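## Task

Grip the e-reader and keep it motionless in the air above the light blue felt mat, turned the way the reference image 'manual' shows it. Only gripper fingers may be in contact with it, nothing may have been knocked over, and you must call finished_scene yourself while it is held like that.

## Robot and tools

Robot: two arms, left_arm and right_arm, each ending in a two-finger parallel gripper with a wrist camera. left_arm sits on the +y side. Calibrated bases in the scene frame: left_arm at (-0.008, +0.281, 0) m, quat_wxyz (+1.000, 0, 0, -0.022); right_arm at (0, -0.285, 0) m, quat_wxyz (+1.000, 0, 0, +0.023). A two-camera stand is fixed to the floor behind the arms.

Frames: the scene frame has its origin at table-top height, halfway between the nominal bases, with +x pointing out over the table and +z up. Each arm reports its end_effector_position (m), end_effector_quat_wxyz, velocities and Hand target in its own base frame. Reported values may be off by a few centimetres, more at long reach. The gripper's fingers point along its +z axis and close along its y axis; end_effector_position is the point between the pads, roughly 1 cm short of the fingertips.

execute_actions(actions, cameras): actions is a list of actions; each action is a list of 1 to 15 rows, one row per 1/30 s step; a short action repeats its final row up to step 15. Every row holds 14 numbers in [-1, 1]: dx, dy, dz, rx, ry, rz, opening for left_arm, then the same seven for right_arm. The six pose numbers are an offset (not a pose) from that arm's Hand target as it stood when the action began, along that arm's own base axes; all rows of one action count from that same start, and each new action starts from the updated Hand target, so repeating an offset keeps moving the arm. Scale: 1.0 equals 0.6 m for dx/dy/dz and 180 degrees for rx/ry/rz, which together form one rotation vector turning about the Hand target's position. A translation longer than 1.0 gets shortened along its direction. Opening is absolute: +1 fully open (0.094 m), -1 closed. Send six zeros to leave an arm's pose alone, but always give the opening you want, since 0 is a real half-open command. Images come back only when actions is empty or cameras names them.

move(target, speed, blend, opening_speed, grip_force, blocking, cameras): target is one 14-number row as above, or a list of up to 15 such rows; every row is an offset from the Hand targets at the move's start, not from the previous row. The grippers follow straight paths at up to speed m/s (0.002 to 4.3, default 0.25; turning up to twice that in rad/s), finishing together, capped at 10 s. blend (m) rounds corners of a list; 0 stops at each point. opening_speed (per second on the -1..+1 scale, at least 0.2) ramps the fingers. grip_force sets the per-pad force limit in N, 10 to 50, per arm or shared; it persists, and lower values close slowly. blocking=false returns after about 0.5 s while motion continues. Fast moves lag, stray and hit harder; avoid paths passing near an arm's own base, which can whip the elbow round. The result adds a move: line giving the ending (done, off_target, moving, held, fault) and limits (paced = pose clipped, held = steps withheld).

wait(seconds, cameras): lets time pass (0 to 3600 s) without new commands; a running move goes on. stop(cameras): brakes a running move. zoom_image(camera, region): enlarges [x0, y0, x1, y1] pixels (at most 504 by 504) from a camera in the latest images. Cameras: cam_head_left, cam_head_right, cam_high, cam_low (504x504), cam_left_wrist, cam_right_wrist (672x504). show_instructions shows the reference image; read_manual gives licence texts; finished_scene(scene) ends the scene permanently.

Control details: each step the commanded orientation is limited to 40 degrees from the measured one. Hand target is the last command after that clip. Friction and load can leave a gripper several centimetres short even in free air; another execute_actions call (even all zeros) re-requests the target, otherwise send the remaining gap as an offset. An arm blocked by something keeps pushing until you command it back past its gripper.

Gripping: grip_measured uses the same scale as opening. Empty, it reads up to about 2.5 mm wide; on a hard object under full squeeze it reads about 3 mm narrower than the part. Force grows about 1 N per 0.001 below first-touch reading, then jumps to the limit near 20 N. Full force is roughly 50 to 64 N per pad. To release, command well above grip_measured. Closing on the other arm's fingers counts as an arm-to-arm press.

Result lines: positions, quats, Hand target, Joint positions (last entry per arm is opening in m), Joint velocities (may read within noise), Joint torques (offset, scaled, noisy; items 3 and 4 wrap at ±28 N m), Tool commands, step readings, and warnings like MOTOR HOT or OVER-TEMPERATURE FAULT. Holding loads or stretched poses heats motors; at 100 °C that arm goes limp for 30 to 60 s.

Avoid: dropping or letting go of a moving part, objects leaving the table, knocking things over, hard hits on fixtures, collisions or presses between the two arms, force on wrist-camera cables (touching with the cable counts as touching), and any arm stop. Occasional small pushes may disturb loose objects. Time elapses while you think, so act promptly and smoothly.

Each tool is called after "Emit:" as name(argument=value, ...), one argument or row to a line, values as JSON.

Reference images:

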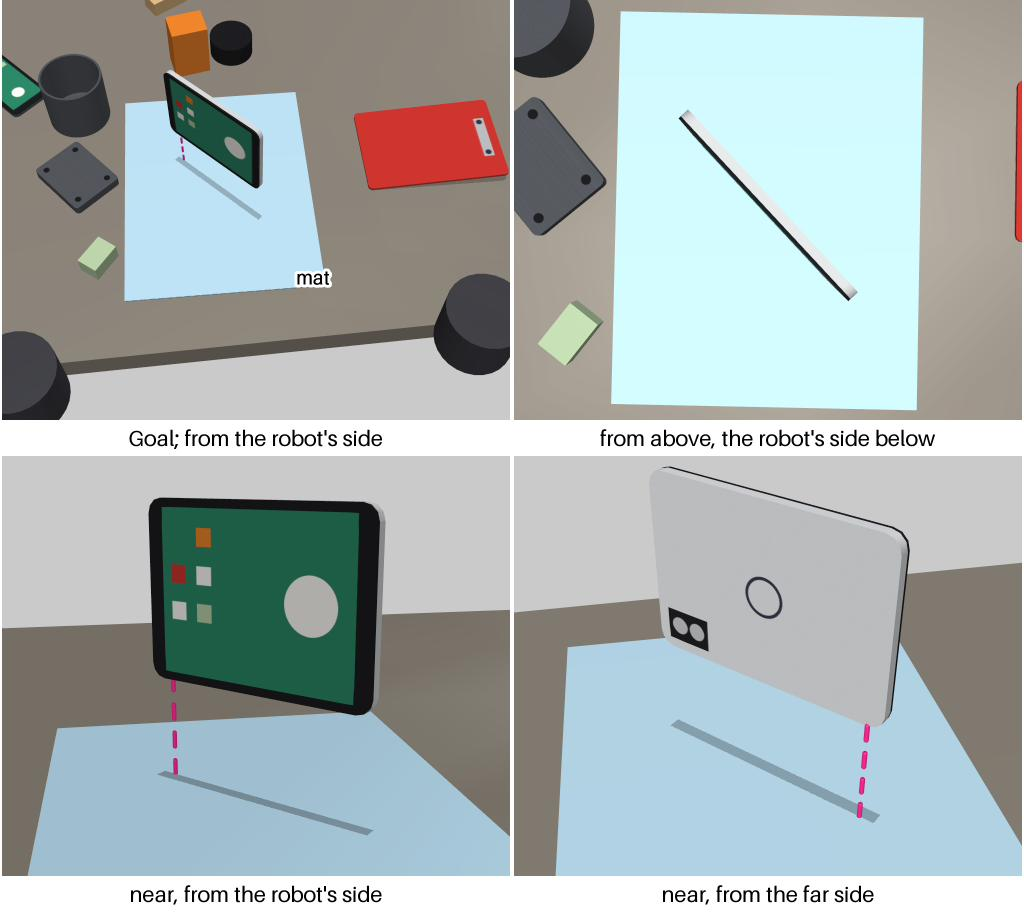

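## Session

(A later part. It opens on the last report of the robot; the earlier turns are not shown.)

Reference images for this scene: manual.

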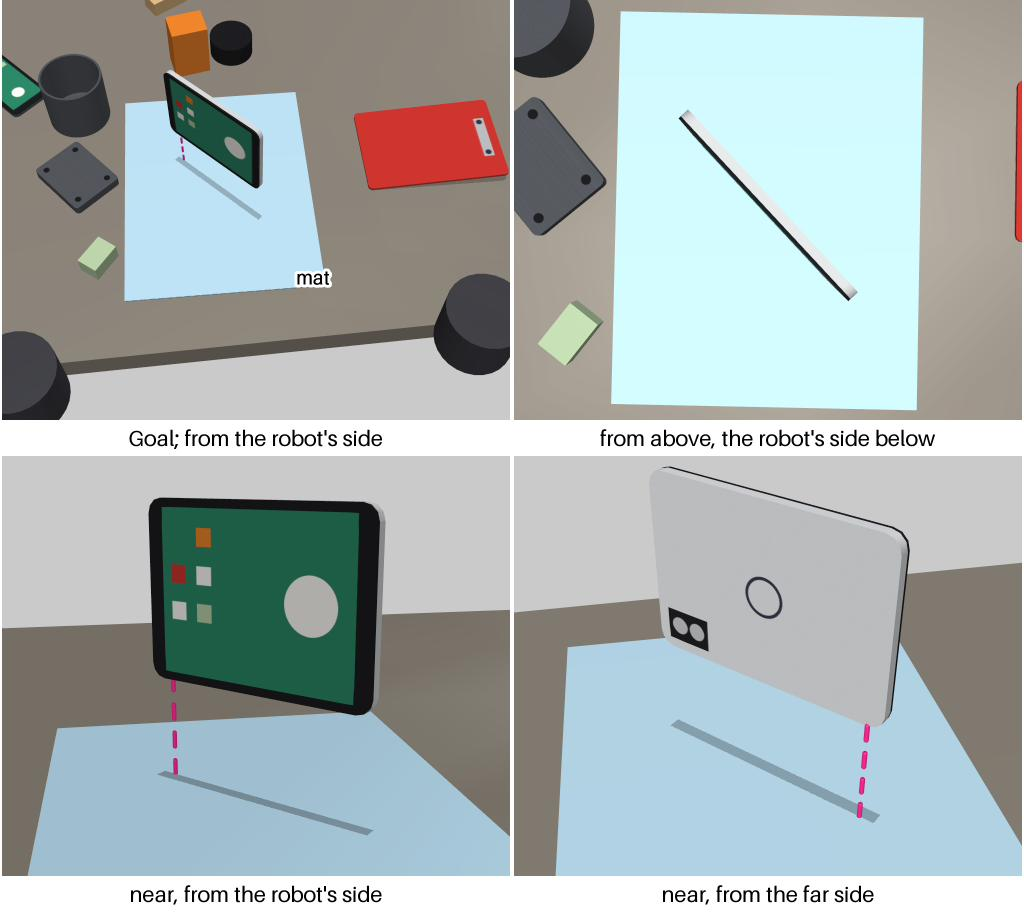

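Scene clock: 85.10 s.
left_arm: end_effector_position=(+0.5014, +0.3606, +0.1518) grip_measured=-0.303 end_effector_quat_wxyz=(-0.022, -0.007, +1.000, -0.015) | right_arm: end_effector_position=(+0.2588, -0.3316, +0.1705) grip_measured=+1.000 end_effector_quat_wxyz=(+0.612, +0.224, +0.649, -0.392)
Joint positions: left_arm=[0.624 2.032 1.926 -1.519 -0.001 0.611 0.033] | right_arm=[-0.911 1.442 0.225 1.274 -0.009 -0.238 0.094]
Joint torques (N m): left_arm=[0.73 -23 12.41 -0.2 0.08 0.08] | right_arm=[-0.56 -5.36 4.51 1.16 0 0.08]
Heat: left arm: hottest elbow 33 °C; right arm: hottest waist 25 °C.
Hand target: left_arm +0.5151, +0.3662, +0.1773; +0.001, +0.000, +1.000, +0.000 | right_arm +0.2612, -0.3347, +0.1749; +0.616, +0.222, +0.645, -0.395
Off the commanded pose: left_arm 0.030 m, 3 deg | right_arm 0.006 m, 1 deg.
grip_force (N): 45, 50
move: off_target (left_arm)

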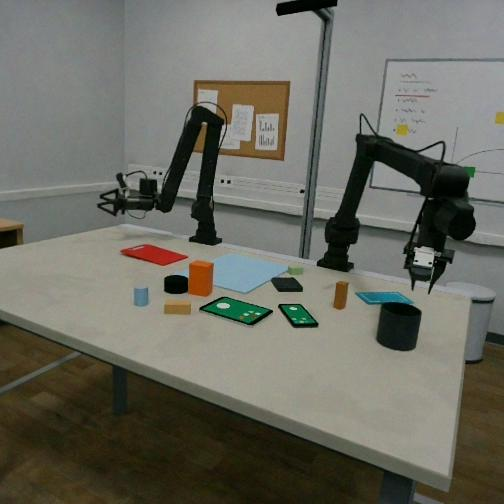

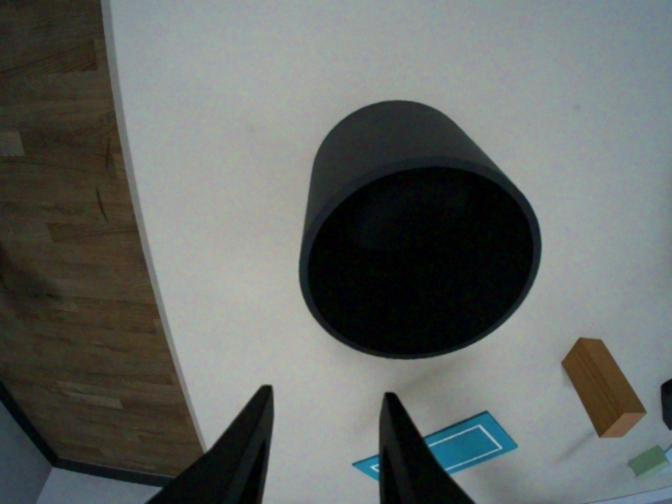

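Emit:
move(
  target=[
    [0, -0.825, 0, 0,0,0,-1, 0,0,0,0,0,0,1],
    [0, -0.825, -0.12, 0,0,0,-1, 0,0,0,0,0,0,1],
  ],
  speed=[0.25,0.12],
  blend=[0.03,0],
  cameras=["cam_left_wrist","cam_head_right"],
)

Scene clock: 90.20 s.
left_arm: end_effector_position=(+0.5138, -0.1323, +0.1116) grip_measured=-0.989 end_effector_quat_wxyz=(+0.002, +0.007, +1.000, -0.002) | right_arm: end_effector_position=(+0.2588, -0.3316, +0.1705) grip_measured=+1.000 end_effector_quat_wxyz=(+0.612, +0.224, +0.649, -0.392)
Joint positions: left_arm=[-0.25 1.786 1.449 -1.229 0.002 -0.236 0.001] | right_arm=[-0.911 1.442 0.225 1.274 -0.009 -0.238 0.094]
Joint torques (N m): left_arm=[1.49 -16.79 7.45 0.68 -0.11 -0.09] | right_arm=[-0.62 -5.42 4.51 1.13 0 0.08]
Heat: left arm: hottest elbow 33 °C; right arm: hottest waist 25 °C.
Hand target: left_arm +0.5150, -0.1289, +0.1054; +0.001, +0.000, +1.000, +0.000 | right_arm +0.2612, -0.3347, +0.1749; +0.616, +0.222, +0.645, -0.395
Off the commanded pose: left_arm 0.007 m, 1 deg | right_arm 0.006 m, 1 deg.
grip_force (N): 45, 50
move: done
Images, in order (width x height): cam_head_right 504x504, cam_left_wrist 672x504.

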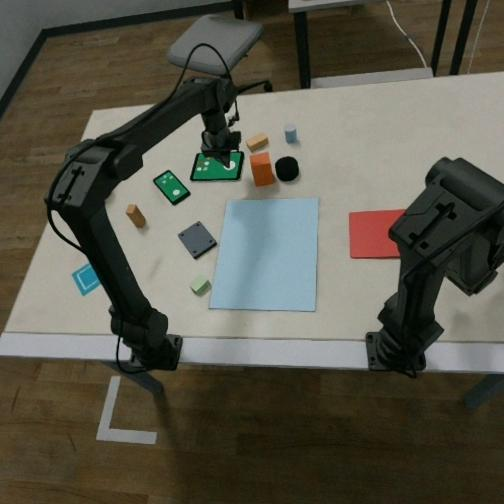

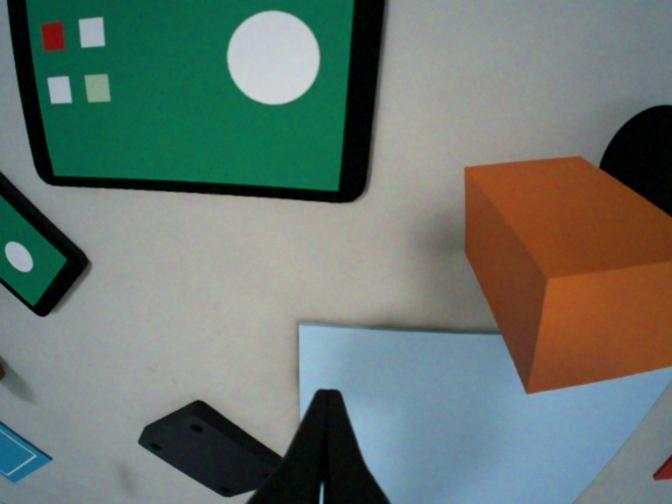

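Emit:
move(
  target=[-0.012, 0.008, -0.158, 0,0,0,-1, 0,0,0,0,0,0,1],
  speed=0.12,
  cameras=["cam_left_wrist"],
)

Scene clock: 93.73 s.
left_arm: end_effector_position=(+0.5079, -0.1308, +0.0186) grip_measured=-0.989 end_effector_quat_wxyz=(+0.004, +0.007, +1.000, -0.002) | right_arm: end_effector_position=(+0.2588, -0.3316, +0.1705) grip_measured=+1.000 end_effector_quat_wxyz=(+0.612, +0.224, +0.649, -0.392)
Joint positions: left_arm=[-0.25 1.874 1.308 -0.995 0.002 -0.236 0.001] | right_arm=[-0.911 1.442 0.225 1.274 -0.009 -0.238 0.094]
Joint torques (N m): left_arm=[1.96 -16.97 6.54 0.65 -0.13 -0.04] | right_arm=[-0.73 -5.42 4.49 1.14 0 0.08]
Heat: left arm: hottest elbow 33 °C; right arm: hottest waist 25 °C.
Hand target: left_arm +0.5079, -0.1241, +0.0105; +0.001, +0.000, +1.000, +0.000 | right_arm +0.2612, -0.3347, +0.1749; +0.616, +0.222, +0.645, -0.395
Off the commanded pose: left_arm 0.010 m, 1 deg | right_arm 0.006 m, 1 deg.
grip_force (N): 45, 50
move: done

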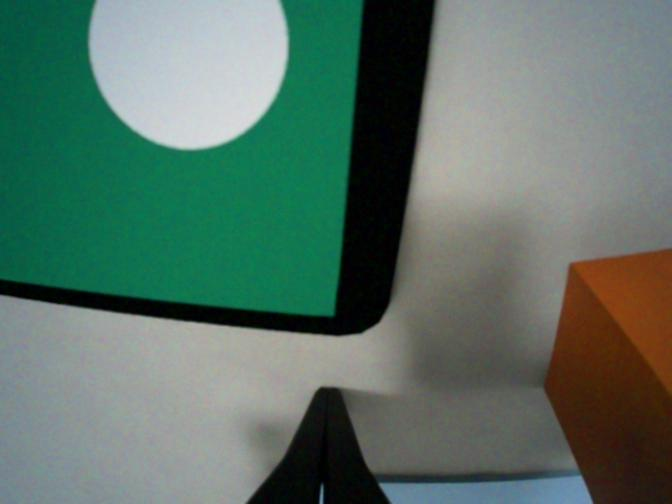

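Emit:
move(
  target=[
    [0, 0.0, -0.014, 0,0,0,-1, 0,0,0,0,0,0,1],
    [0.08, 0, -0.014, 0,0,0,-1, 0,0,0,0,0,0,1],
  ],
  speed=0.08,
  cameras=["cam_left_wrist"],
)

Scene clock: 95.63 s.
left_arm: end_effector_position=(+0.5447, -0.1298, +0.0185) grip_measured=-0.989 end_effector_quat_wxyz=(+0.010, +0.003, +1.000, -0.003) | right_arm: end_effector_position=(+0.2588, -0.3316, +0.1705) grip_measured=+1.000 end_effector_quat_wxyz=(+0.612, +0.224, +0.649, -0.392)
Joint positions: left_arm=[-0.232 1.947 1.423 -1.026 0.002 -0.227 0.001] | right_arm=[-0.911 1.442 0.225 1.274 -0.009 -0.238 0.094]
Joint torques (N m): left_arm=[2.14 -14.86 9.81 0.32 -0.15 0.06] | right_arm=[-0.67 -5.36 4.52 1.14 -0.01 0.08]
Heat: left arm: hottest elbow 33 °C; right arm: hottest waist 25 °C.
Hand target: left_arm +0.5560, -0.1239, +0.0022; +0.001, +0.000, +1.000, +0.000 | right_arm +0.2612, -0.3347, +0.1749; +0.616, +0.222, +0.645, -0.395
Off the commanded pose: left_arm 0.021 m, 1 deg | right_arm 0.006 m, 1 deg.
grip_force (N): 45, 50
move: off_target (left_arm)

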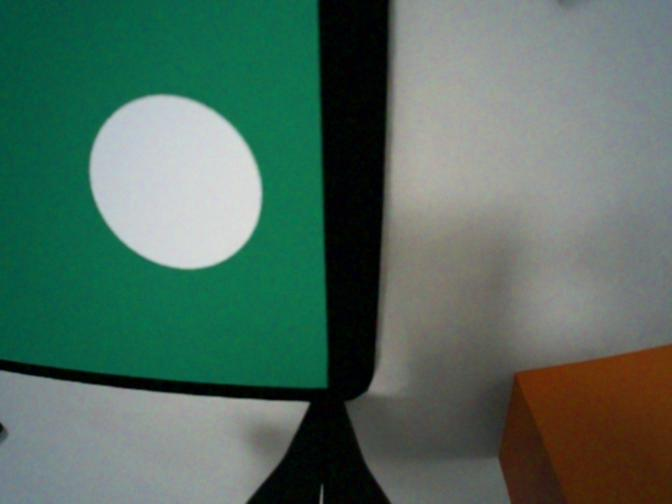

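Emit:
move(
  target=[0.08, 0.0, 0, 0,0,0,-1, 0,0,0,0,0,0,1],
  speed=0.08,
  cameras=["cam_left_wrist", "cam_high"],
)

Scene clock: 97.10 s.
left_arm: end_effector_position=(+0.5929, -0.1307, +0.0202) grip_measured=-0.989 end_effector_quat_wxyz=(+0.010, +0.003, +1.000, -0.003) | right_arm: end_effector_position=(+0.2588, -0.3316, +0.1705) grip_measured=+1.000 end_effector_quat_wxyz=(+0.612, +0.224, +0.649, -0.392)
Joint positions: left_arm=[-0.216 2.054 1.605 -1.101 0.002 -0.21 0.001] | right_arm=[-0.911 1.442 0.225 1.274 -0.009 -0.238 0.094]
Joint torques (N m): left_arm=[1.9 -16.5 10.35 0.47 -0.11 0.09] | right_arm=[-0.67 -5.42 4.51 1.14 0 0.08]
Heat: left arm: hottest elbow 33 °C; right arm: hottest waist 25 °C.
Hand target: left_arm +0.6039, -0.1239, +0.0023; +0.001, +0.000, +1.000, +0.000 | right_arm +0.2612, -0.3347, +0.1749; +0.616, +0.222, +0.645, -0.395
Off the commanded pose: left_arm 0.022 m, 1 deg | right_arm 0.006 m, 1 deg.
grip_force (N): 45, 50
move: off_target (left_arm)
Images, in order (width x height): cam_high 504x504, cam_left_wrist 672x504.

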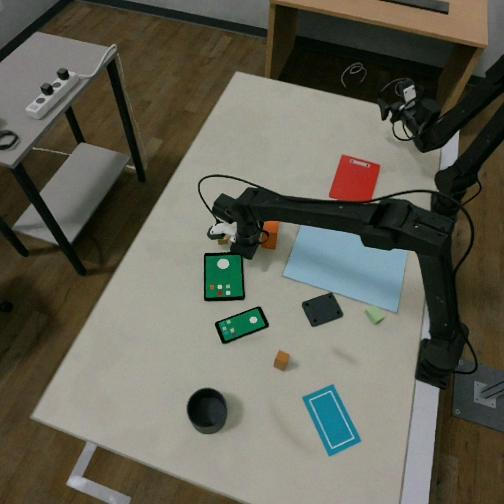

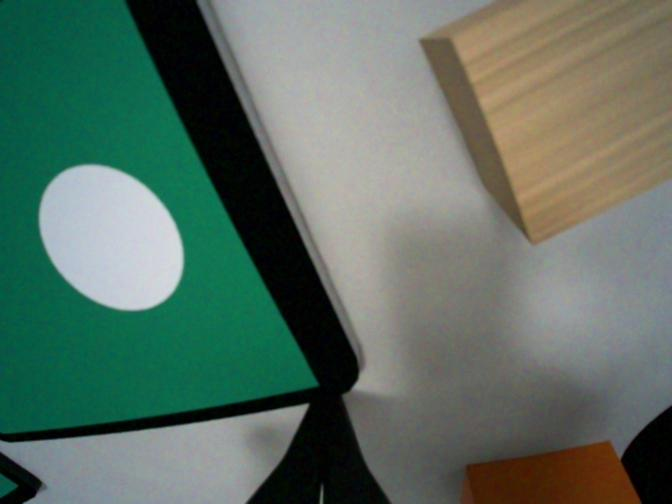

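Emit:
move(
  target=[
    [-0.03, 0.0, 0, 0,0,0,-1, 0,0,0,0,0,0,1],
    [-0.03, 0.0, 0.2, 0,0,0,-1, 0,0,0,0,0,0,1],
    [-0.03, 0.15, 0.3, 0,0,0,-1, 0,0,0,0,0,0,1],
  ],
  speed=0.15,
  blend=[0,0.02,0],
  cameras=["cam_left_wrist", "cam_high"],
)

Scene clock: 100.50 s.
left_arm: end_effector_position=(+0.5709, -0.0338, +0.1593) grip_measured=-0.989 end_effector_quat_wxyz=(-0.024, -0.004, +1.000, +0.002) | right_arm: end_effector_position=(+0.2588, -0.3316, +0.1705) grip_measured=+1.000 end_effector_quat_wxyz=(+0.612, +0.224, +0.649, -0.392)
Joint positions: left_arm=[-0.058 1.895 1.735 -1.459 0 -0.066 0.001] | right_arm=[-0.911 1.442 0.225 1.274 -0.009 -0.238 0.094]
Joint torques (N m): left_arm=[0.79 -20.19 12.45 -0.05 -0.03 0.04] | right_arm=[-0.73 -5.42 4.49 1.17 -0.01 0.08]
Heat: left arm: hottest elbow 33 °C; right arm: hottest waist 25 °C.
Hand target: left_arm +0.5859, -0.0340, +0.1821; +0.001, +0.000, +1.000, +0.000 | right_arm +0.2612, -0.3347, +0.1749; +0.616, +0.222, +0.645, -0.395
Off the commanded pose: left_arm 0.027 m, 3 deg | right_arm 0.006 m, 1 deg.
grip_force (N): 45, 50
move: off_target (left_arm)
Images, in order (width x height): cam_high 504x504, cam_left_wrist 672x504.

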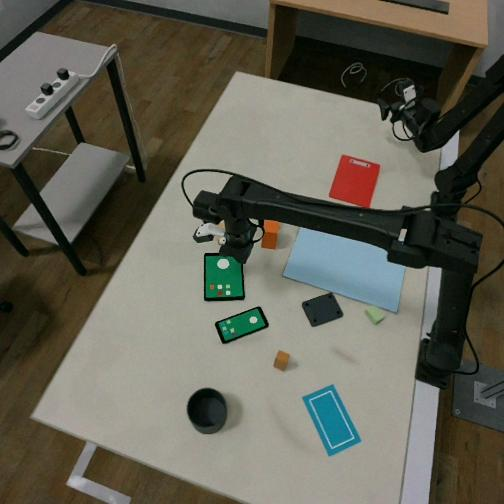

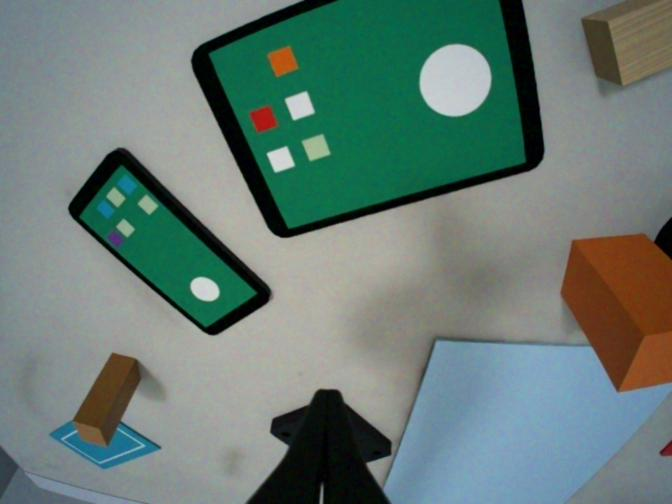

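Emit:
move(
  target=[0.2, 0.14, -0.15, 0,0,0,-1, 0,0,0,0,0,0,1],
  speed=0.2,
  cameras=["cam_left_wrist"],
)

Scene clock: 103.80 s.
left_arm: end_effector_position=(+0.6919, +0.0461, +0.0811) grip_measured=-0.989 end_effector_quat_wxyz=(-0.015, -0.002, +1.000, -0.001) | right_arm: end_effector_position=(+0.2588, -0.3316, +0.1705) grip_measured=+1.000 end_effector_quat_wxyz=(+0.612, +0.224, +0.649, -0.392)
Joint positions: left_arm=[0.067 2.286 2.174 -1.489 -0.001 0.063 0.001] | right_arm=[-0.911 1.442 0.225 1.274 -0.009 -0.238 0.094]
Joint torques (N m): left_arm=[1.44 -24.41 12.55 -0.02 0.01 0.1] | right_arm=[-0.73 -5.42 4.51 1.14 -0.01 0.08]
Heat: left arm: hottest elbow 34 °C; right arm: hottest waist 25 °C.
Hand target: left_arm +0.7059, +0.0501, +0.0921; +0.001, +0.000, +1.000, +0.000 | right_arm +0.2612, -0.3347, +0.1749; +0.616, +0.222, +0.645, -0.395
Off the commanded pose: left_arm 0.018 m, 2 deg | right_arm 0.006 m, 1 deg.
grip_force (N): 45, 50
move: off_target (left_arm)

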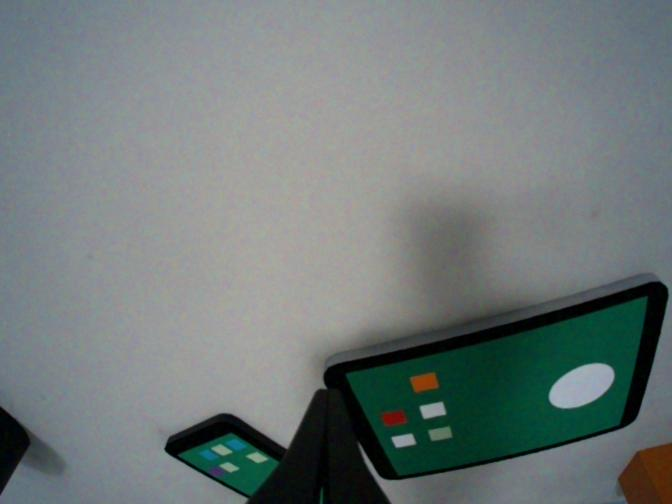

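Emit:
execute_actions(
  actions=[],
  cameras=["cam_high","cam_low","cam_head_right","cam_head_left"],
)

Emit:
zoom_image(
  camera="cam_high",
  region=[170, 180, 310, 360],
)

Emit:
zoom_image(
  camera="cam_head_right",
  region=[120, 60, 320, 220],
)

Scene clock: 106.03 s.
left_arm: end_effector_position=(+0.6919, +0.0461, +0.0811) grip_measured=-0.989 end_effector_quat_wxyz=(-0.015, -0.002, +1.000, -0.001) | right_arm: end_effector_position=(+0.2588, -0.3316, +0.1705) grip_measured=+1.000 end_effector_quat_wxyz=(+0.612, +0.224, +0.649, -0.392)
Joint positions: left_arm=[0.067 2.286 2.174 -1.489 -0.001 0.063 0.001] | right_arm=[-0.911 1.442 0.225 1.274 -0.009 -0.238 0.094]
Joint velocities: within noise
Joint torques (N m): left_arm=[1.44 -24 12.55 -0.05 0 0.07] | right_arm=[-0.73 -5.42 4.52 1.16 0 0.08]
Heat: left arm: hottest elbow 34 °C; right arm: hottest waist 25 °C.
Hand target: left_arm +0.7059, +0.0501, +0.0921; +0.001, +0.000, +1.000, +0.000 | right_arm +0.2612, -0.3347, +0.1749; +0.616, +0.222, +0.645, -0.395
Tool commands: left_gripper/opening=-1.0 right_gripper/opening=+1.0
Off the commanded pose: left_arm 0.018 m, 2 deg | right_arm 0.006 m, 1 deg.
grip_force (N): 45, 50
Images, in order (width x height): cam_head_left 504x504, cam_head_right 504x504, cam_high 504x504, cam_low 504x504.

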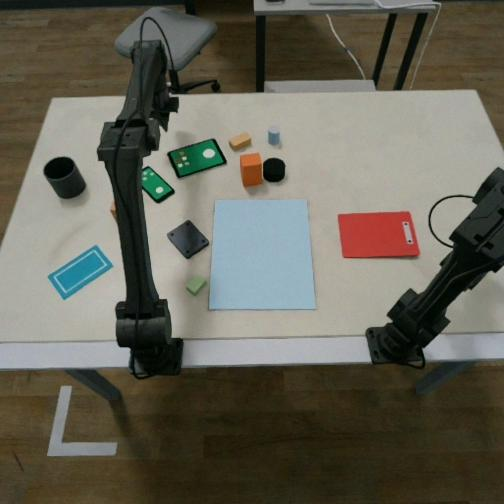

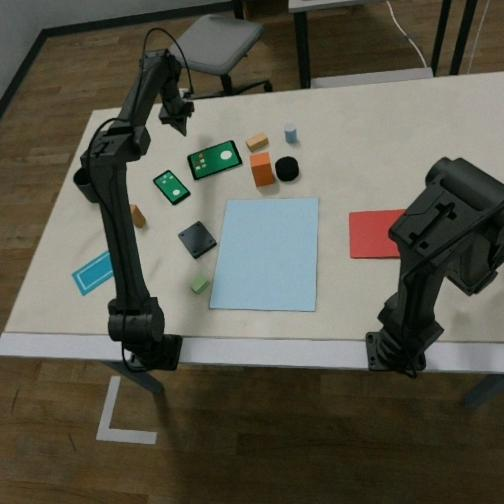

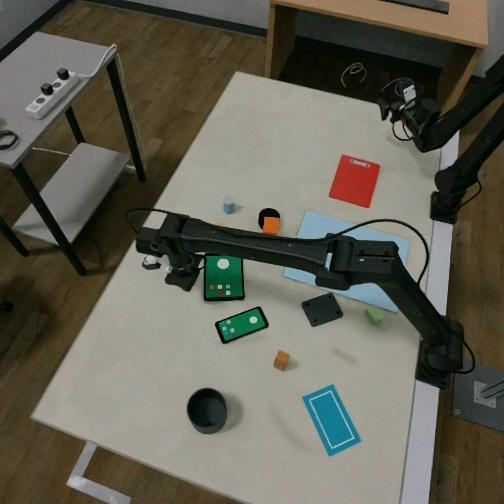

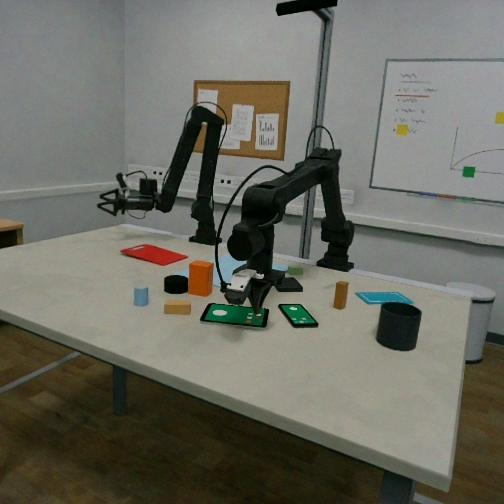

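Scaled by 2.800.

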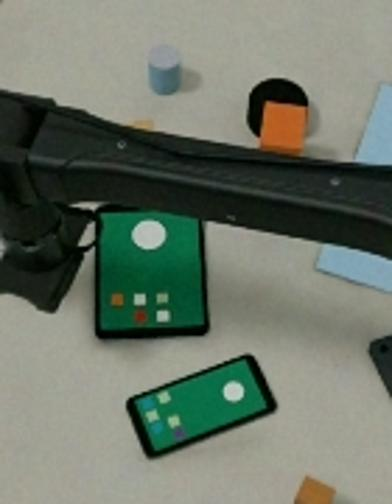

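Scaled by 2.520.

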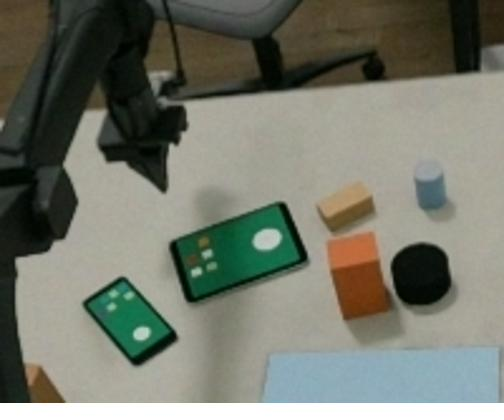

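Emit:
move(
  target=[-0.06, -0.007, -0.09, 0,0,0,-1, 0,0,0,0,0,0,1],
  speed=0.12,
  cameras=["cam_left_wrist"],
)

Scene clock: 107.87 s.
left_arm: end_effector_position=(+0.6684, +0.0446, +0.0327) grip_measured=-0.989 end_effector_quat_wxyz=(-0.008, -0.002, +1.000, +0.000) | right_arm: end_effector_position=(+0.2588, -0.3316, +0.1705) grip_measured=+1.000 end_effector_quat_wxyz=(+0.612, +0.224, +0.649, -0.392)
Joint positions: left_arm=[0.067 2.229 1.943 -1.3 -0.001 0.063 0.001] | right_arm=[-0.911 1.442 0.225 1.274 -0.009 -0.238 0.094]
Joint torques (N m): left_arm=[1.2 -25.29 7.62 0.59 0.01 0.03] | right_arm=[-0.79 -5.3 4.51 1.16 -0.01 0.08]
Heat: left arm: hottest elbow 34 °C; right arm: hottest waist 25 °C.
Hand target: left_arm +0.6699, +0.0459, +0.0382; +0.001, +0.000, +1.000, +0.000 | right_arm +0.2612, -0.3347, +0.1749; +0.616, +0.222, +0.645, -0.395
Off the commanded pose: left_arm 0.006 m, 1 deg | right_arm 0.006 m, 1 deg.
grip_force (N): 45, 50
move: done

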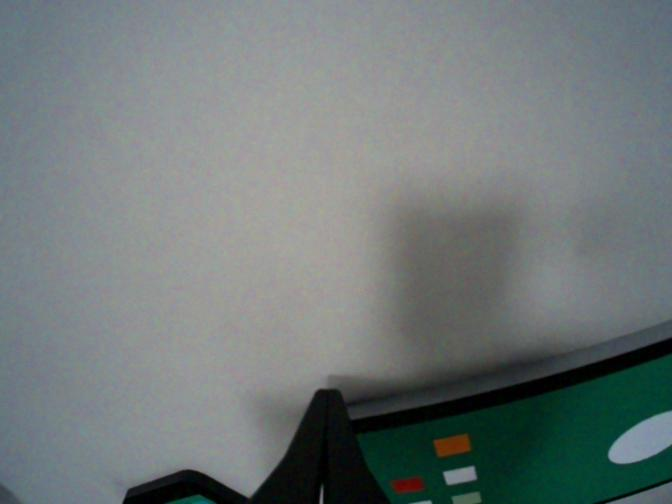

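Emit:
move(
  target=[
    [0.0, -0.04, -0.008, 0,0,0,-1, 0,0,0,0,0,0,1],
    [-0.06, -0.04, -0.008, 0,0,0,-1, 0,0,0,0,0,0,1],
  ],
  speed=0.08,
  cameras=["cam_left_wrist"],
)

Scene clock: 112.27 s.
left_arm: end_effector_position=(+0.6344, +0.0258, +0.0303) grip_measured=-0.989 end_effector_quat_wxyz=(-0.005, +0.001, +1.000, +0.000) | right_arm: end_effector_position=(+0.2588, -0.3316, +0.1705) grip_measured=+1.000 end_effector_quat_wxyz=(+0.612, +0.224, +0.649, -0.392)
Joint positions: left_arm=[0.041 2.132 1.765 -1.215 -0.001 0.042 0.001] | right_arm=[-0.911 1.442 0.225 1.274 -0.009 -0.238 0.094]
Joint torques (N m): left_arm=[1.03 -24.18 6.89 0.75 -0.02 -0.06] | right_arm=[-0.67 -5.36 4.49 1.14 0 0.08]
Heat: left arm: hottest elbow 34 °C; right arm: hottest waist 25 °C.
Hand target: left_arm +0.6339, +0.0218, +0.0334; +0.001, +0.000, +1.000, +0.000 | right_arm +0.2612, -0.3347, +0.1749; +0.616, +0.222, +0.645, -0.395
Off the commanded pose: left_arm 0.005 m, 1 deg | right_arm 0.006 m, 1 deg.
grip_force (N): 45, 50
move: done

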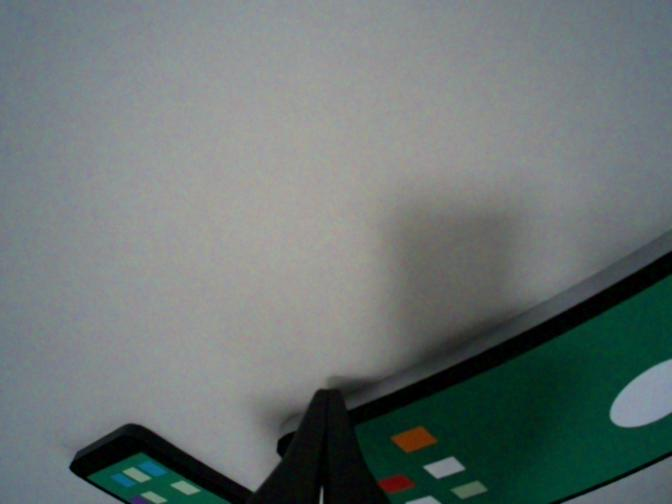

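Emit:
move(
  target=[-0.08, -0.01, 0, 0,0,0,-1, 0,0,0,0,0,0,1],
  speed=0.08,
  cameras=["cam_left_wrist","cam_high"],
)

Scene clock: 113.70 s.
left_arm: end_effector_position=(+0.5861, +0.0236, +0.0305) grip_measured=-0.989 end_effector_quat_wxyz=(-0.005, -0.002, +1.000, +0.000) | right_arm: end_effector_position=(+0.2588, -0.3316, +0.1705) grip_measured=+1.000 end_effector_quat_wxyz=(+0.612, +0.224, +0.649, -0.392)
Joint positions: left_arm=[0.041 2.012 1.564 -1.134 -0.001 0.036 0.001] | right_arm=[-0.911 1.442 0.225 1.274 -0.009 -0.238 0.094]
Joint torques (N m): left_arm=[-0.03 -21.89 6.79 0.8 0.01 -0.12] | right_arm=[-0.67 -5.36 4.49 1.16 -0.01 0.08]
Heat: left arm: hottest elbow 34 °C; right arm: hottest waist 25 °C.
Hand target: left_arm +0.5859, +0.0158, +0.0334; +0.001, +0.000, +1.000, +0.000 | right_arm +0.2612, -0.3347, +0.1749; +0.616, +0.222, +0.645, -0.395
Off the commanded pose: left_arm 0.008 m, 1 deg | right_arm 0.006 m, 1 deg.
grip_force (N): 45, 50
move: done
Images, in order (width x height): cam_high 504x504, cam_left_wrist 672x504.

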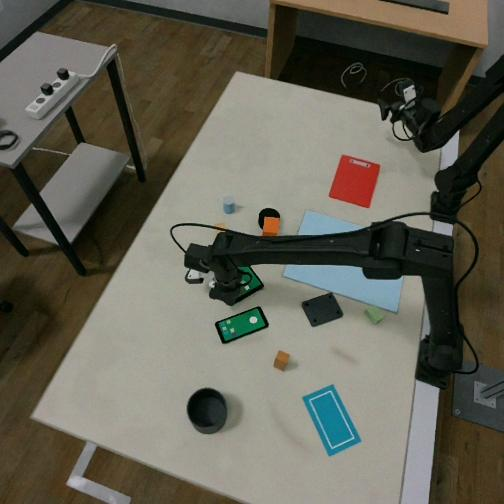

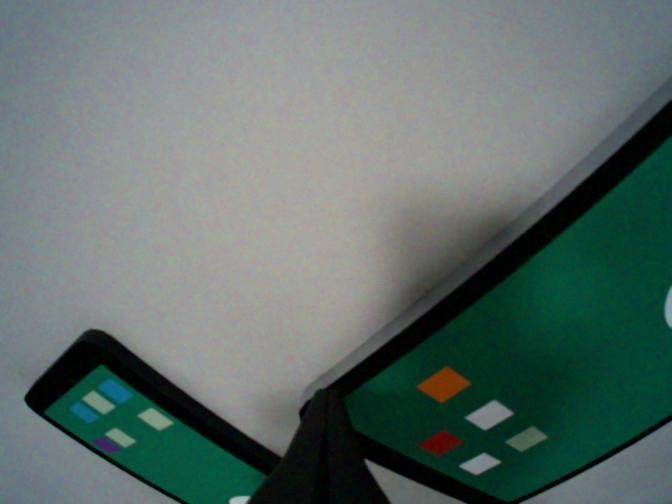

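Emit:
move(
  target=[
    [-0.07, -0.05, 0, 0,0,0,-1, 0,0,0,0,0,0,1],
  ],
  speed=0.08,
  cameras=["cam_left_wrist","cam_head_right"],
)

Scene clock: 116.47 s.
left_arm: end_effector_position=(+0.5444, -0.0096, +0.0305) grip_measured=-0.989 end_effector_quat_wxyz=(-0.006, +0.000, +1.000, +0.000) | right_arm: end_effector_position=(+0.2588, -0.3316, +0.1705) grip_measured=+1.000 end_effector_quat_wxyz=(+0.612, +0.224, +0.649, -0.392)
Joint positions: left_arm=[-0.017 1.915 1.408 -1.075 0 -0.016 0.001] | right_arm=[-0.911 1.442 0.225 1.274 -0.009 -0.238 0.094]
Joint torques (N m): left_arm=[-0.09 -19.84 6.67 0.64 0.02 -0.1] | right_arm=[-0.67 -5.36 4.51 1.13 0 0.08]
Heat: left arm: hottest elbow 34 °C; right arm: hottest waist 25 °C.
Hand target: left_arm +0.5440, -0.0141, +0.0333; +0.001, +0.000, +1.000, +0.000 | right_arm +0.2612, -0.3347, +0.1749; +0.616, +0.222, +0.645, -0.395
Off the commanded pose: left_arm 0.006 m, 1 deg | right_arm 0.006 m, 1 deg.
grip_force (N): 45, 50
move: done
Images, in order (width x height): cam_head_right 504x504, cam_left_wrist 672x504.

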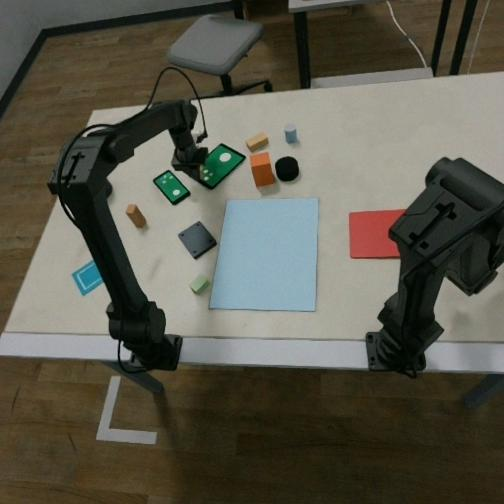

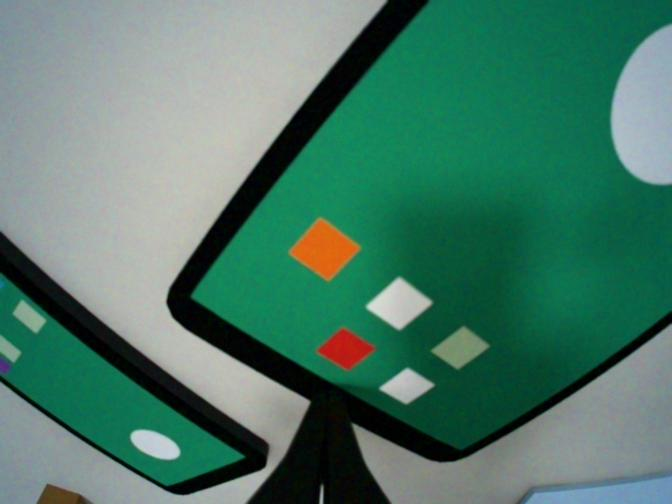

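Emit:
move(
  target=[
    [-0.03, -0.03, 0.26, 0,0,0,-1, 0,0,0,0,0,0,1],
  ],
  speed=0.15,
  cameras=["cam_left_wrist"],
)

Scene clock: 118.77 s.
left_arm: end_effector_position=(+0.5117, -0.0252, +0.1717) grip_measured=-0.989 end_effector_quat_wxyz=(-0.018, -0.001, +1.000, +0.001) | right_arm: end_effector_position=(+0.2588, -0.3316, +0.1705) grip_measured=+1.000 end_effector_quat_wxyz=(+0.612, +0.224, +0.649, -0.392)
Joint positions: left_arm=[-0.049 1.725 1.527 -1.411 0 -0.051 0.001] | right_arm=[-0.911 1.442 0.225 1.274 -0.009 -0.238 0.094]
Joint torques (N m): left_arm=[0.62 -16.09 12.03 -0.03 0.02 -0.1] | right_arm=[-0.62 -5.3 4.49 1.13 0 0.08]
Heat: left arm: hottest elbow 34 °C; right arm: hottest waist 25 °C.
Hand target: left_arm +0.5259, -0.0322, +0.1893; +0.001, +0.000, +1.000, +0.000 | right_arm +0.2612, -0.3347, +0.1749; +0.616, +0.222, +0.645, -0.395
Off the commanded pose: left_arm 0.024 m, 2 deg | right_arm 0.006 m, 1 deg.
grip_force (N): 45, 50
move: off_target (left_arm)

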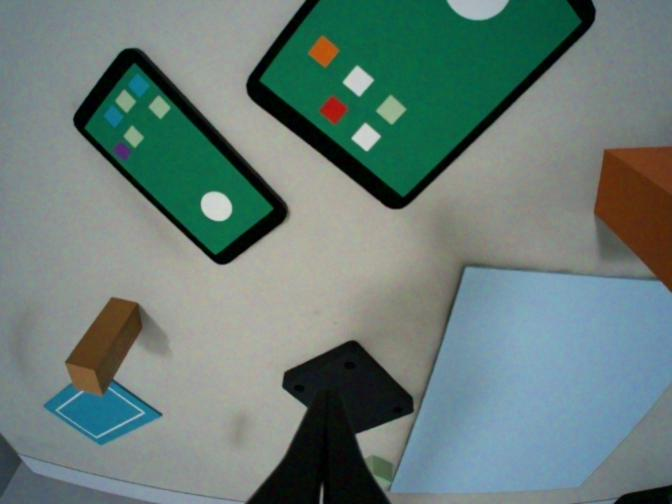

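Emit:
move(
  target=[
    [0.0, -0.25, 0.0, 0,0,0,-1, 0,0,0,0,0,0,1],
  ],
  speed=0.2,
  cameras=["cam_left_wrist","cam_head_right"],
)

Emit:
zoom_image(
  camera="cam_head_right",
  region=[140, 90, 340, 250],
)

Scene clock: 123.77 s.
left_arm: end_effector_position=(+0.5096, -0.1777, +0.1752) grip_measured=-0.989 end_effector_quat_wxyz=(-0.016, +0.005, +1.000, +0.004) | right_arm: end_effector_position=(+0.2588, -0.3316, +0.1705) grip_measured=+1.000 end_effector_quat_wxyz=(+0.612, +0.224, +0.649, -0.392)
Joint positions: left_arm=[-0.334 1.791 1.627 -1.439 0.003 -0.324 0.001] | right_arm=[-0.911 1.442 0.225 1.274 -0.009 -0.238 0.094]
Joint torques (N m): left_arm=[1.32 -16.38 12.66 -0.06 -0.14 -0.13] | right_arm=[-0.62 -5.36 4.51 1.14 0 0.08]
Heat: left arm: hottest elbow 35 °C; right arm: hottest waist 25 °C.
Hand target: left_arm +0.5260, -0.1822, +0.1894; +0.001, +0.000, +1.000, +0.000 | right_arm +0.2612, -0.3347, +0.1749; +0.616, +0.222, +0.645, -0.395
Off the commanded pose: left_arm 0.022 m, 2 deg | right_arm 0.006 m, 1 deg.
grip_force (N): 45, 50
move: off_target (left_arm)
Images, in order (width x height): cam_head_right 504x504, cam_left_wrist 672x504.

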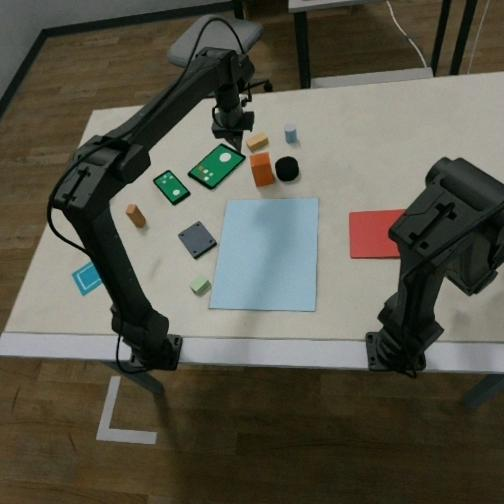

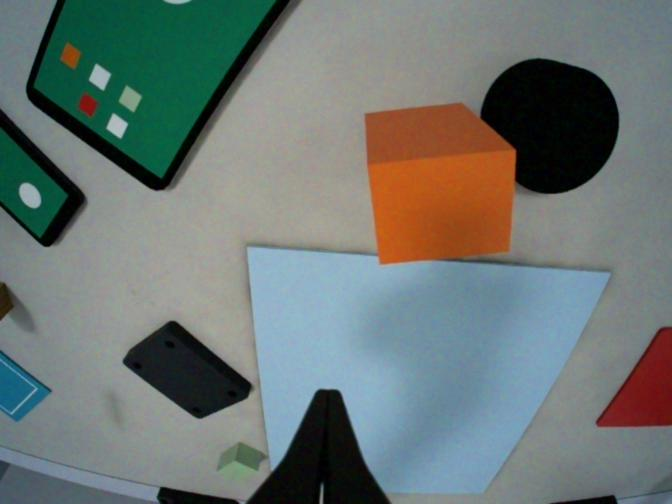

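Scaled by 2.520.

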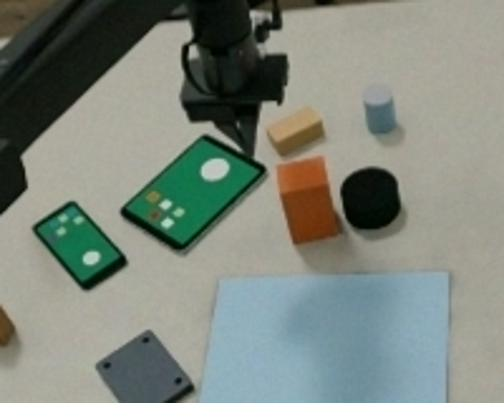

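Emit:
move(
  target=[
    [0.045, -0.077, -0.04, 0,0,0.0556,0.9, 0,0,0,0,0,0,1],
  ],
  speed=0.15,
  cameras=["cam_left_wrist"],
)

Scene clock: 126.47 s.
left_arm: end_effector_position=(+0.5373, -0.2187, +0.1518) grip_measured=+0.898 end_effector_quat_wxyz=(-0.018, -0.086, +0.996, +0.008) | right_arm: end_effector_position=(+0.2588, -0.3316, +0.1705) grip_measured=+1.000 end_effector_quat_wxyz=(+0.612, +0.224, +0.649, -0.392)
Joint positions: left_arm=[-0.385 1.914 1.744 -1.439 0.003 -0.557 0.089] | right_arm=[-0.911 1.442 0.225 1.274 -0.009 -0.238 0.094]
Joint torques (N m): left_arm=[0.62 -18.61 12.42 0.05 -0.17 -0.13] | right_arm=[-0.67 -5.36 4.48 1.16 0 0.08]
Heat: left arm: hottest elbow 35 °C; right arm: hottest waist 25 °C.
Hand target: left_arm +0.5530, -0.2283, +0.1654; +0.001, -0.087, +0.996, +0.000 | right_arm +0.2612, -0.3347, +0.1749; +0.616, +0.222, +0.645, -0.395
Off the commanded pose: left_arm 0.023 m, 2 deg | right_arm 0.006 m, 1 deg.
grip_force (N): 45, 50
move: off_target (left_arm)

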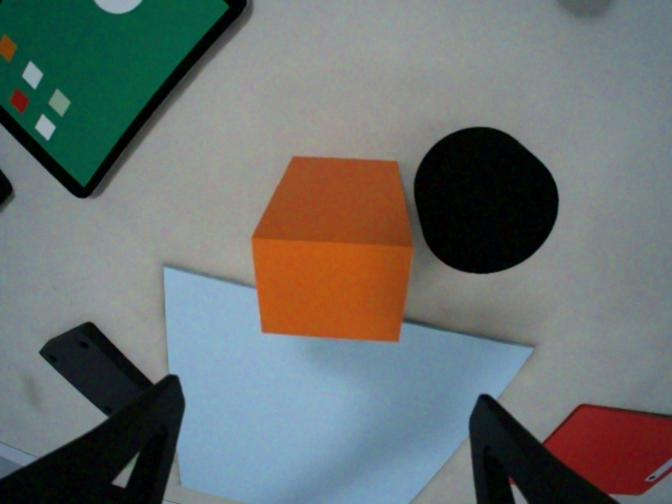

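Emit:
move(
  target=[
    [-0.0167, 0.0097, -0.16, 0,0,0,0.9, 0,0,0,0,0,0,1],
  ],
  speed=0.1,
  cameras=["cam_left_wrist"],
)

Scene clock: 128.50 s.
left_arm: end_effector_position=(+0.5440, -0.2214, +0.0789) grip_measured=+0.898 end_effector_quat_wxyz=(+0.004, -0.086, +0.996, -0.003) | right_arm: end_effector_position=(+0.2588, -0.3316, +0.1705) grip_measured=+1.000 end_effector_quat_wxyz=(+0.612, +0.224, +0.649, -0.392)
Joint positions: left_arm=[-0.385 1.952 1.605 -1.214 0.003 -0.557 0.089] | right_arm=[-0.911 1.442 0.225 1.274 -0.009 -0.238 0.094]
Joint torques (N m): left_arm=[0.56 -18.61 7.39 0.75 -0.2 -0.07] | right_arm=[-0.62 -5.36 4.51 1.17 0 0.09]
Heat: left arm: hottest elbow 35 °C; right arm: hottest waist 25 °C.
Hand target: left_arm +0.5429, -0.2224, +0.0693; +0.001, -0.087, +0.996, +0.000 | right_arm +0.2612, -0.3347, +0.1749; +0.616, +0.222, +0.645, -0.395
Off the commanded pose: left_arm 0.010 m, 1 deg | right_arm 0.006 m, 1 deg.
grip_force (N): 45, 50
move: done

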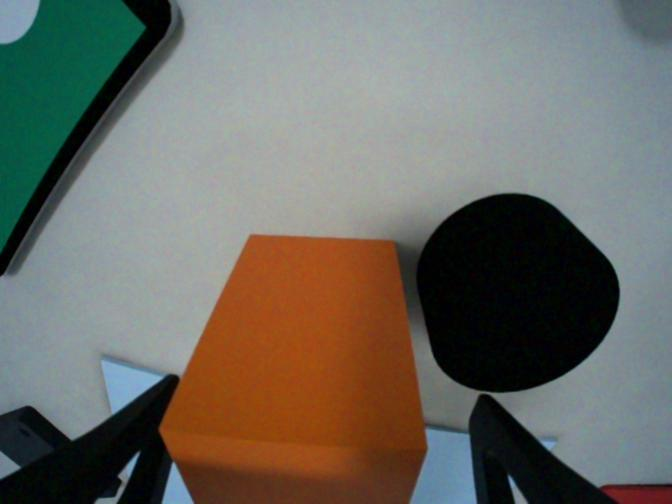

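Emit:
move(
  target=[
    [0.0, -0.008, -0.015, 0,0,0,0.9, 0,0,0,0,0,0,1],
    [0.0, -0.008, -0.015, 0,0,0,0.1, 0,0,0,0,0,0,1],
  ],
  speed=0.08,
  opening_speed=0.6,
  grip_force=30,
  cameras=["cam_left_wrist"],
)

Scene clock: 131.77 s.
left_arm: end_effector_position=(+0.5476, -0.2228, +0.0752) grip_measured=+0.186 end_effector_quat_wxyz=(+0.008, -0.088, +0.996, -0.006) | right_arm: end_effector_position=(+0.2588, -0.3316, +0.1705) grip_measured=+1.000 end_effector_quat_wxyz=(+0.612, +0.224, +0.649, -0.392)
Joint positions: left_arm=[-0.385 1.958 1.605 -1.197 0.002 -0.562 0.056] | right_arm=[-0.911 1.442 0.225 1.274 -0.009 -0.238 0.094]
Joint torques (N m): left_arm=[0.38 -18.61 7.01 0.76 -0.2 -0.1] | right_arm=[-0.67 -5.42 4.51 1.13 -0.01 0.08]
Heat: left arm: hottest elbow 35 °C; right arm: hottest waist 25 °C.
Hand target: left_arm +0.5429, -0.2272, +0.0604; +0.001, -0.087, +0.996, +0.000 | right_arm +0.2612, -0.3347, +0.1749; +0.616, +0.222, +0.645, -0.395
Off the commanded pose: left_arm 0.016 m, 1 deg | right_arm 0.006 m, 1 deg.
grip_force (N): 30, 30
move: off_target (left_arm); target 2's new opening was sent with left_arm's hand 0.016 m and 1 deg from that target

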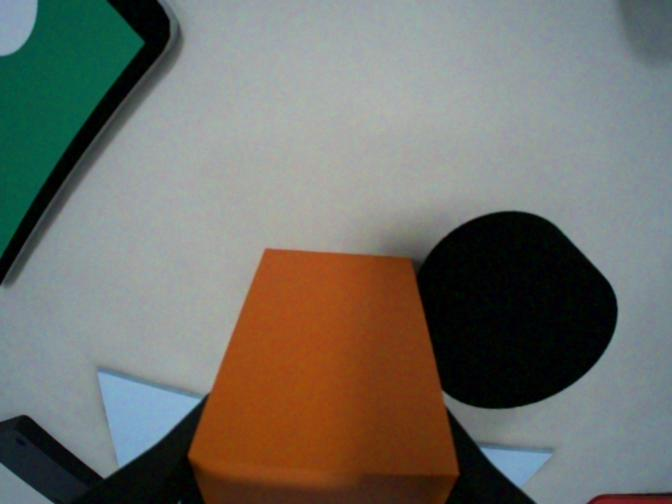

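Emit:
move(
  target=[
    [0.0, 0.0, 0.25, 0,0,0,0.1, 0,0,0,0,0,0,1],
    [-0.40, 0.545, 0.25, 0,0,0,0.1, 0,0,0,0,0,0,1],
  ],
  speed=0.2,
  blend=[0.03,0],
  cameras=["cam_left_wrist","cam_high"],
)

Scene clock: 135.93 s.
left_arm: end_effector_position=(+0.3080, +0.1008, +0.2113) grip_measured=+0.186 end_effector_quat_wxyz=(+0.005, -0.090, +0.996, +0.002) | right_arm: end_effector_position=(+0.2588, -0.3316, +0.1705) grip_measured=+1.000 end_effector_quat_wxyz=(+0.612, +0.224, +0.649, -0.392)
Joint positions: left_arm=[0.317 1.186 1.06 -1.435 -0.002 0.136 0.056] | right_arm=[-0.911 1.442 0.225 1.274 -0.009 -0.238 0.094]
Joint torques (N m): left_arm=[1.03 -8.18 7.69 0.1 0.06 0.09] | right_arm=[-0.56 -5.36 4.52 1.13 0 0.08]
Heat: left arm: hottest elbow 35 °C; right arm: hottest waist 25 °C.
Hand target: left_arm +0.3029, +0.0996, +0.2102; +0.001, -0.087, +0.996, +0.000 | right_arm +0.2612, -0.3347, +0.1749; +0.616, +0.222, +0.645, -0.395
Off the commanded pose: left_arm 0.005 m, 1 deg | right_arm 0.006 m, 1 deg.
grip_force (N): 30, 30
move: done
Images, in order (width x height): cam_high 504x504, cam_left_wrist 672x504.

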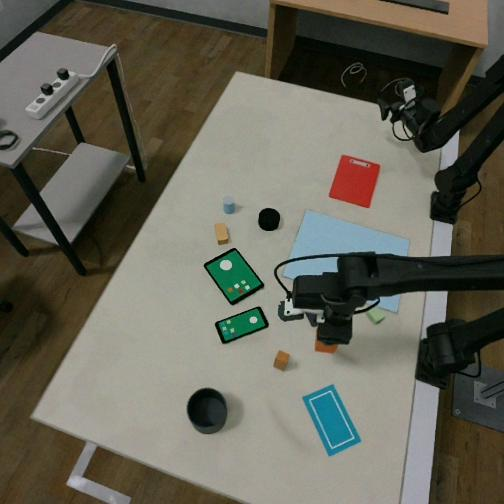

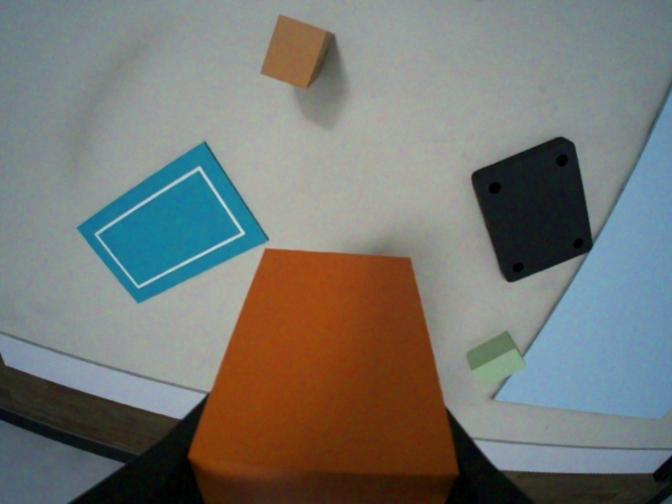

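Emit:
move(
  target=[
    [0.0, 0.0, -0.2, 0,0,0,0.1, 0,0,0,0,0,0,1],
    [0.0, 0.0, -0.228, 0,0,0,0.1, 0,0,0,0,0,0,1],
  ],
  speed=[0.15,0.04],
  cameras=["cam_left_wrist"],
)

Scene clock: 138.43 s.
left_arm: end_effector_position=(+0.3039, +0.0994, +0.0782) grip_measured=+0.186 end_effector_quat_wxyz=(+0.002, -0.090, +0.996, +0.002) | right_arm: end_effector_position=(+0.2588, -0.3316, +0.1705) grip_measured=+1.000 end_effector_quat_wxyz=(+0.612, +0.224, +0.649, -0.392)
Joint positions: left_arm=[0.317 1.299 0.787 -1.053 -0.002 0.137 0.056] | right_arm=[-0.911 1.442 0.225 1.274 -0.009 -0.238 0.094]
Joint torques (N m): left_arm=[1.44 -7.12 6.75 0.77 0.08 0.05] | right_arm=[-0.62 -5.42 4.51 1.16 0 0.08]
Heat: left arm: hottest elbow 35 °C; right arm: hottest waist 25 °C.
Hand target: left_arm +0.3029, +0.0997, +0.0735; +0.001, -0.087, +0.996, +0.000 | right_arm +0.2612, -0.3347, +0.1749; +0.616, +0.222, +0.645, -0.395
Off the commanded pose: left_arm 0.005 m, 0 deg | right_arm 0.006 m, 1 deg.
grip_force (N): 30, 30
move: done

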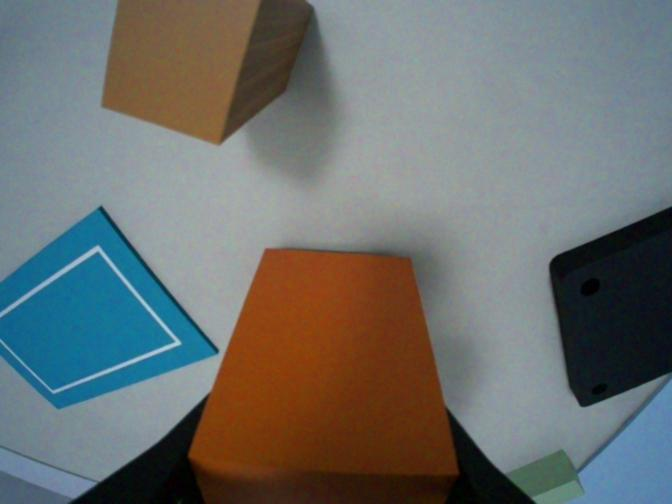

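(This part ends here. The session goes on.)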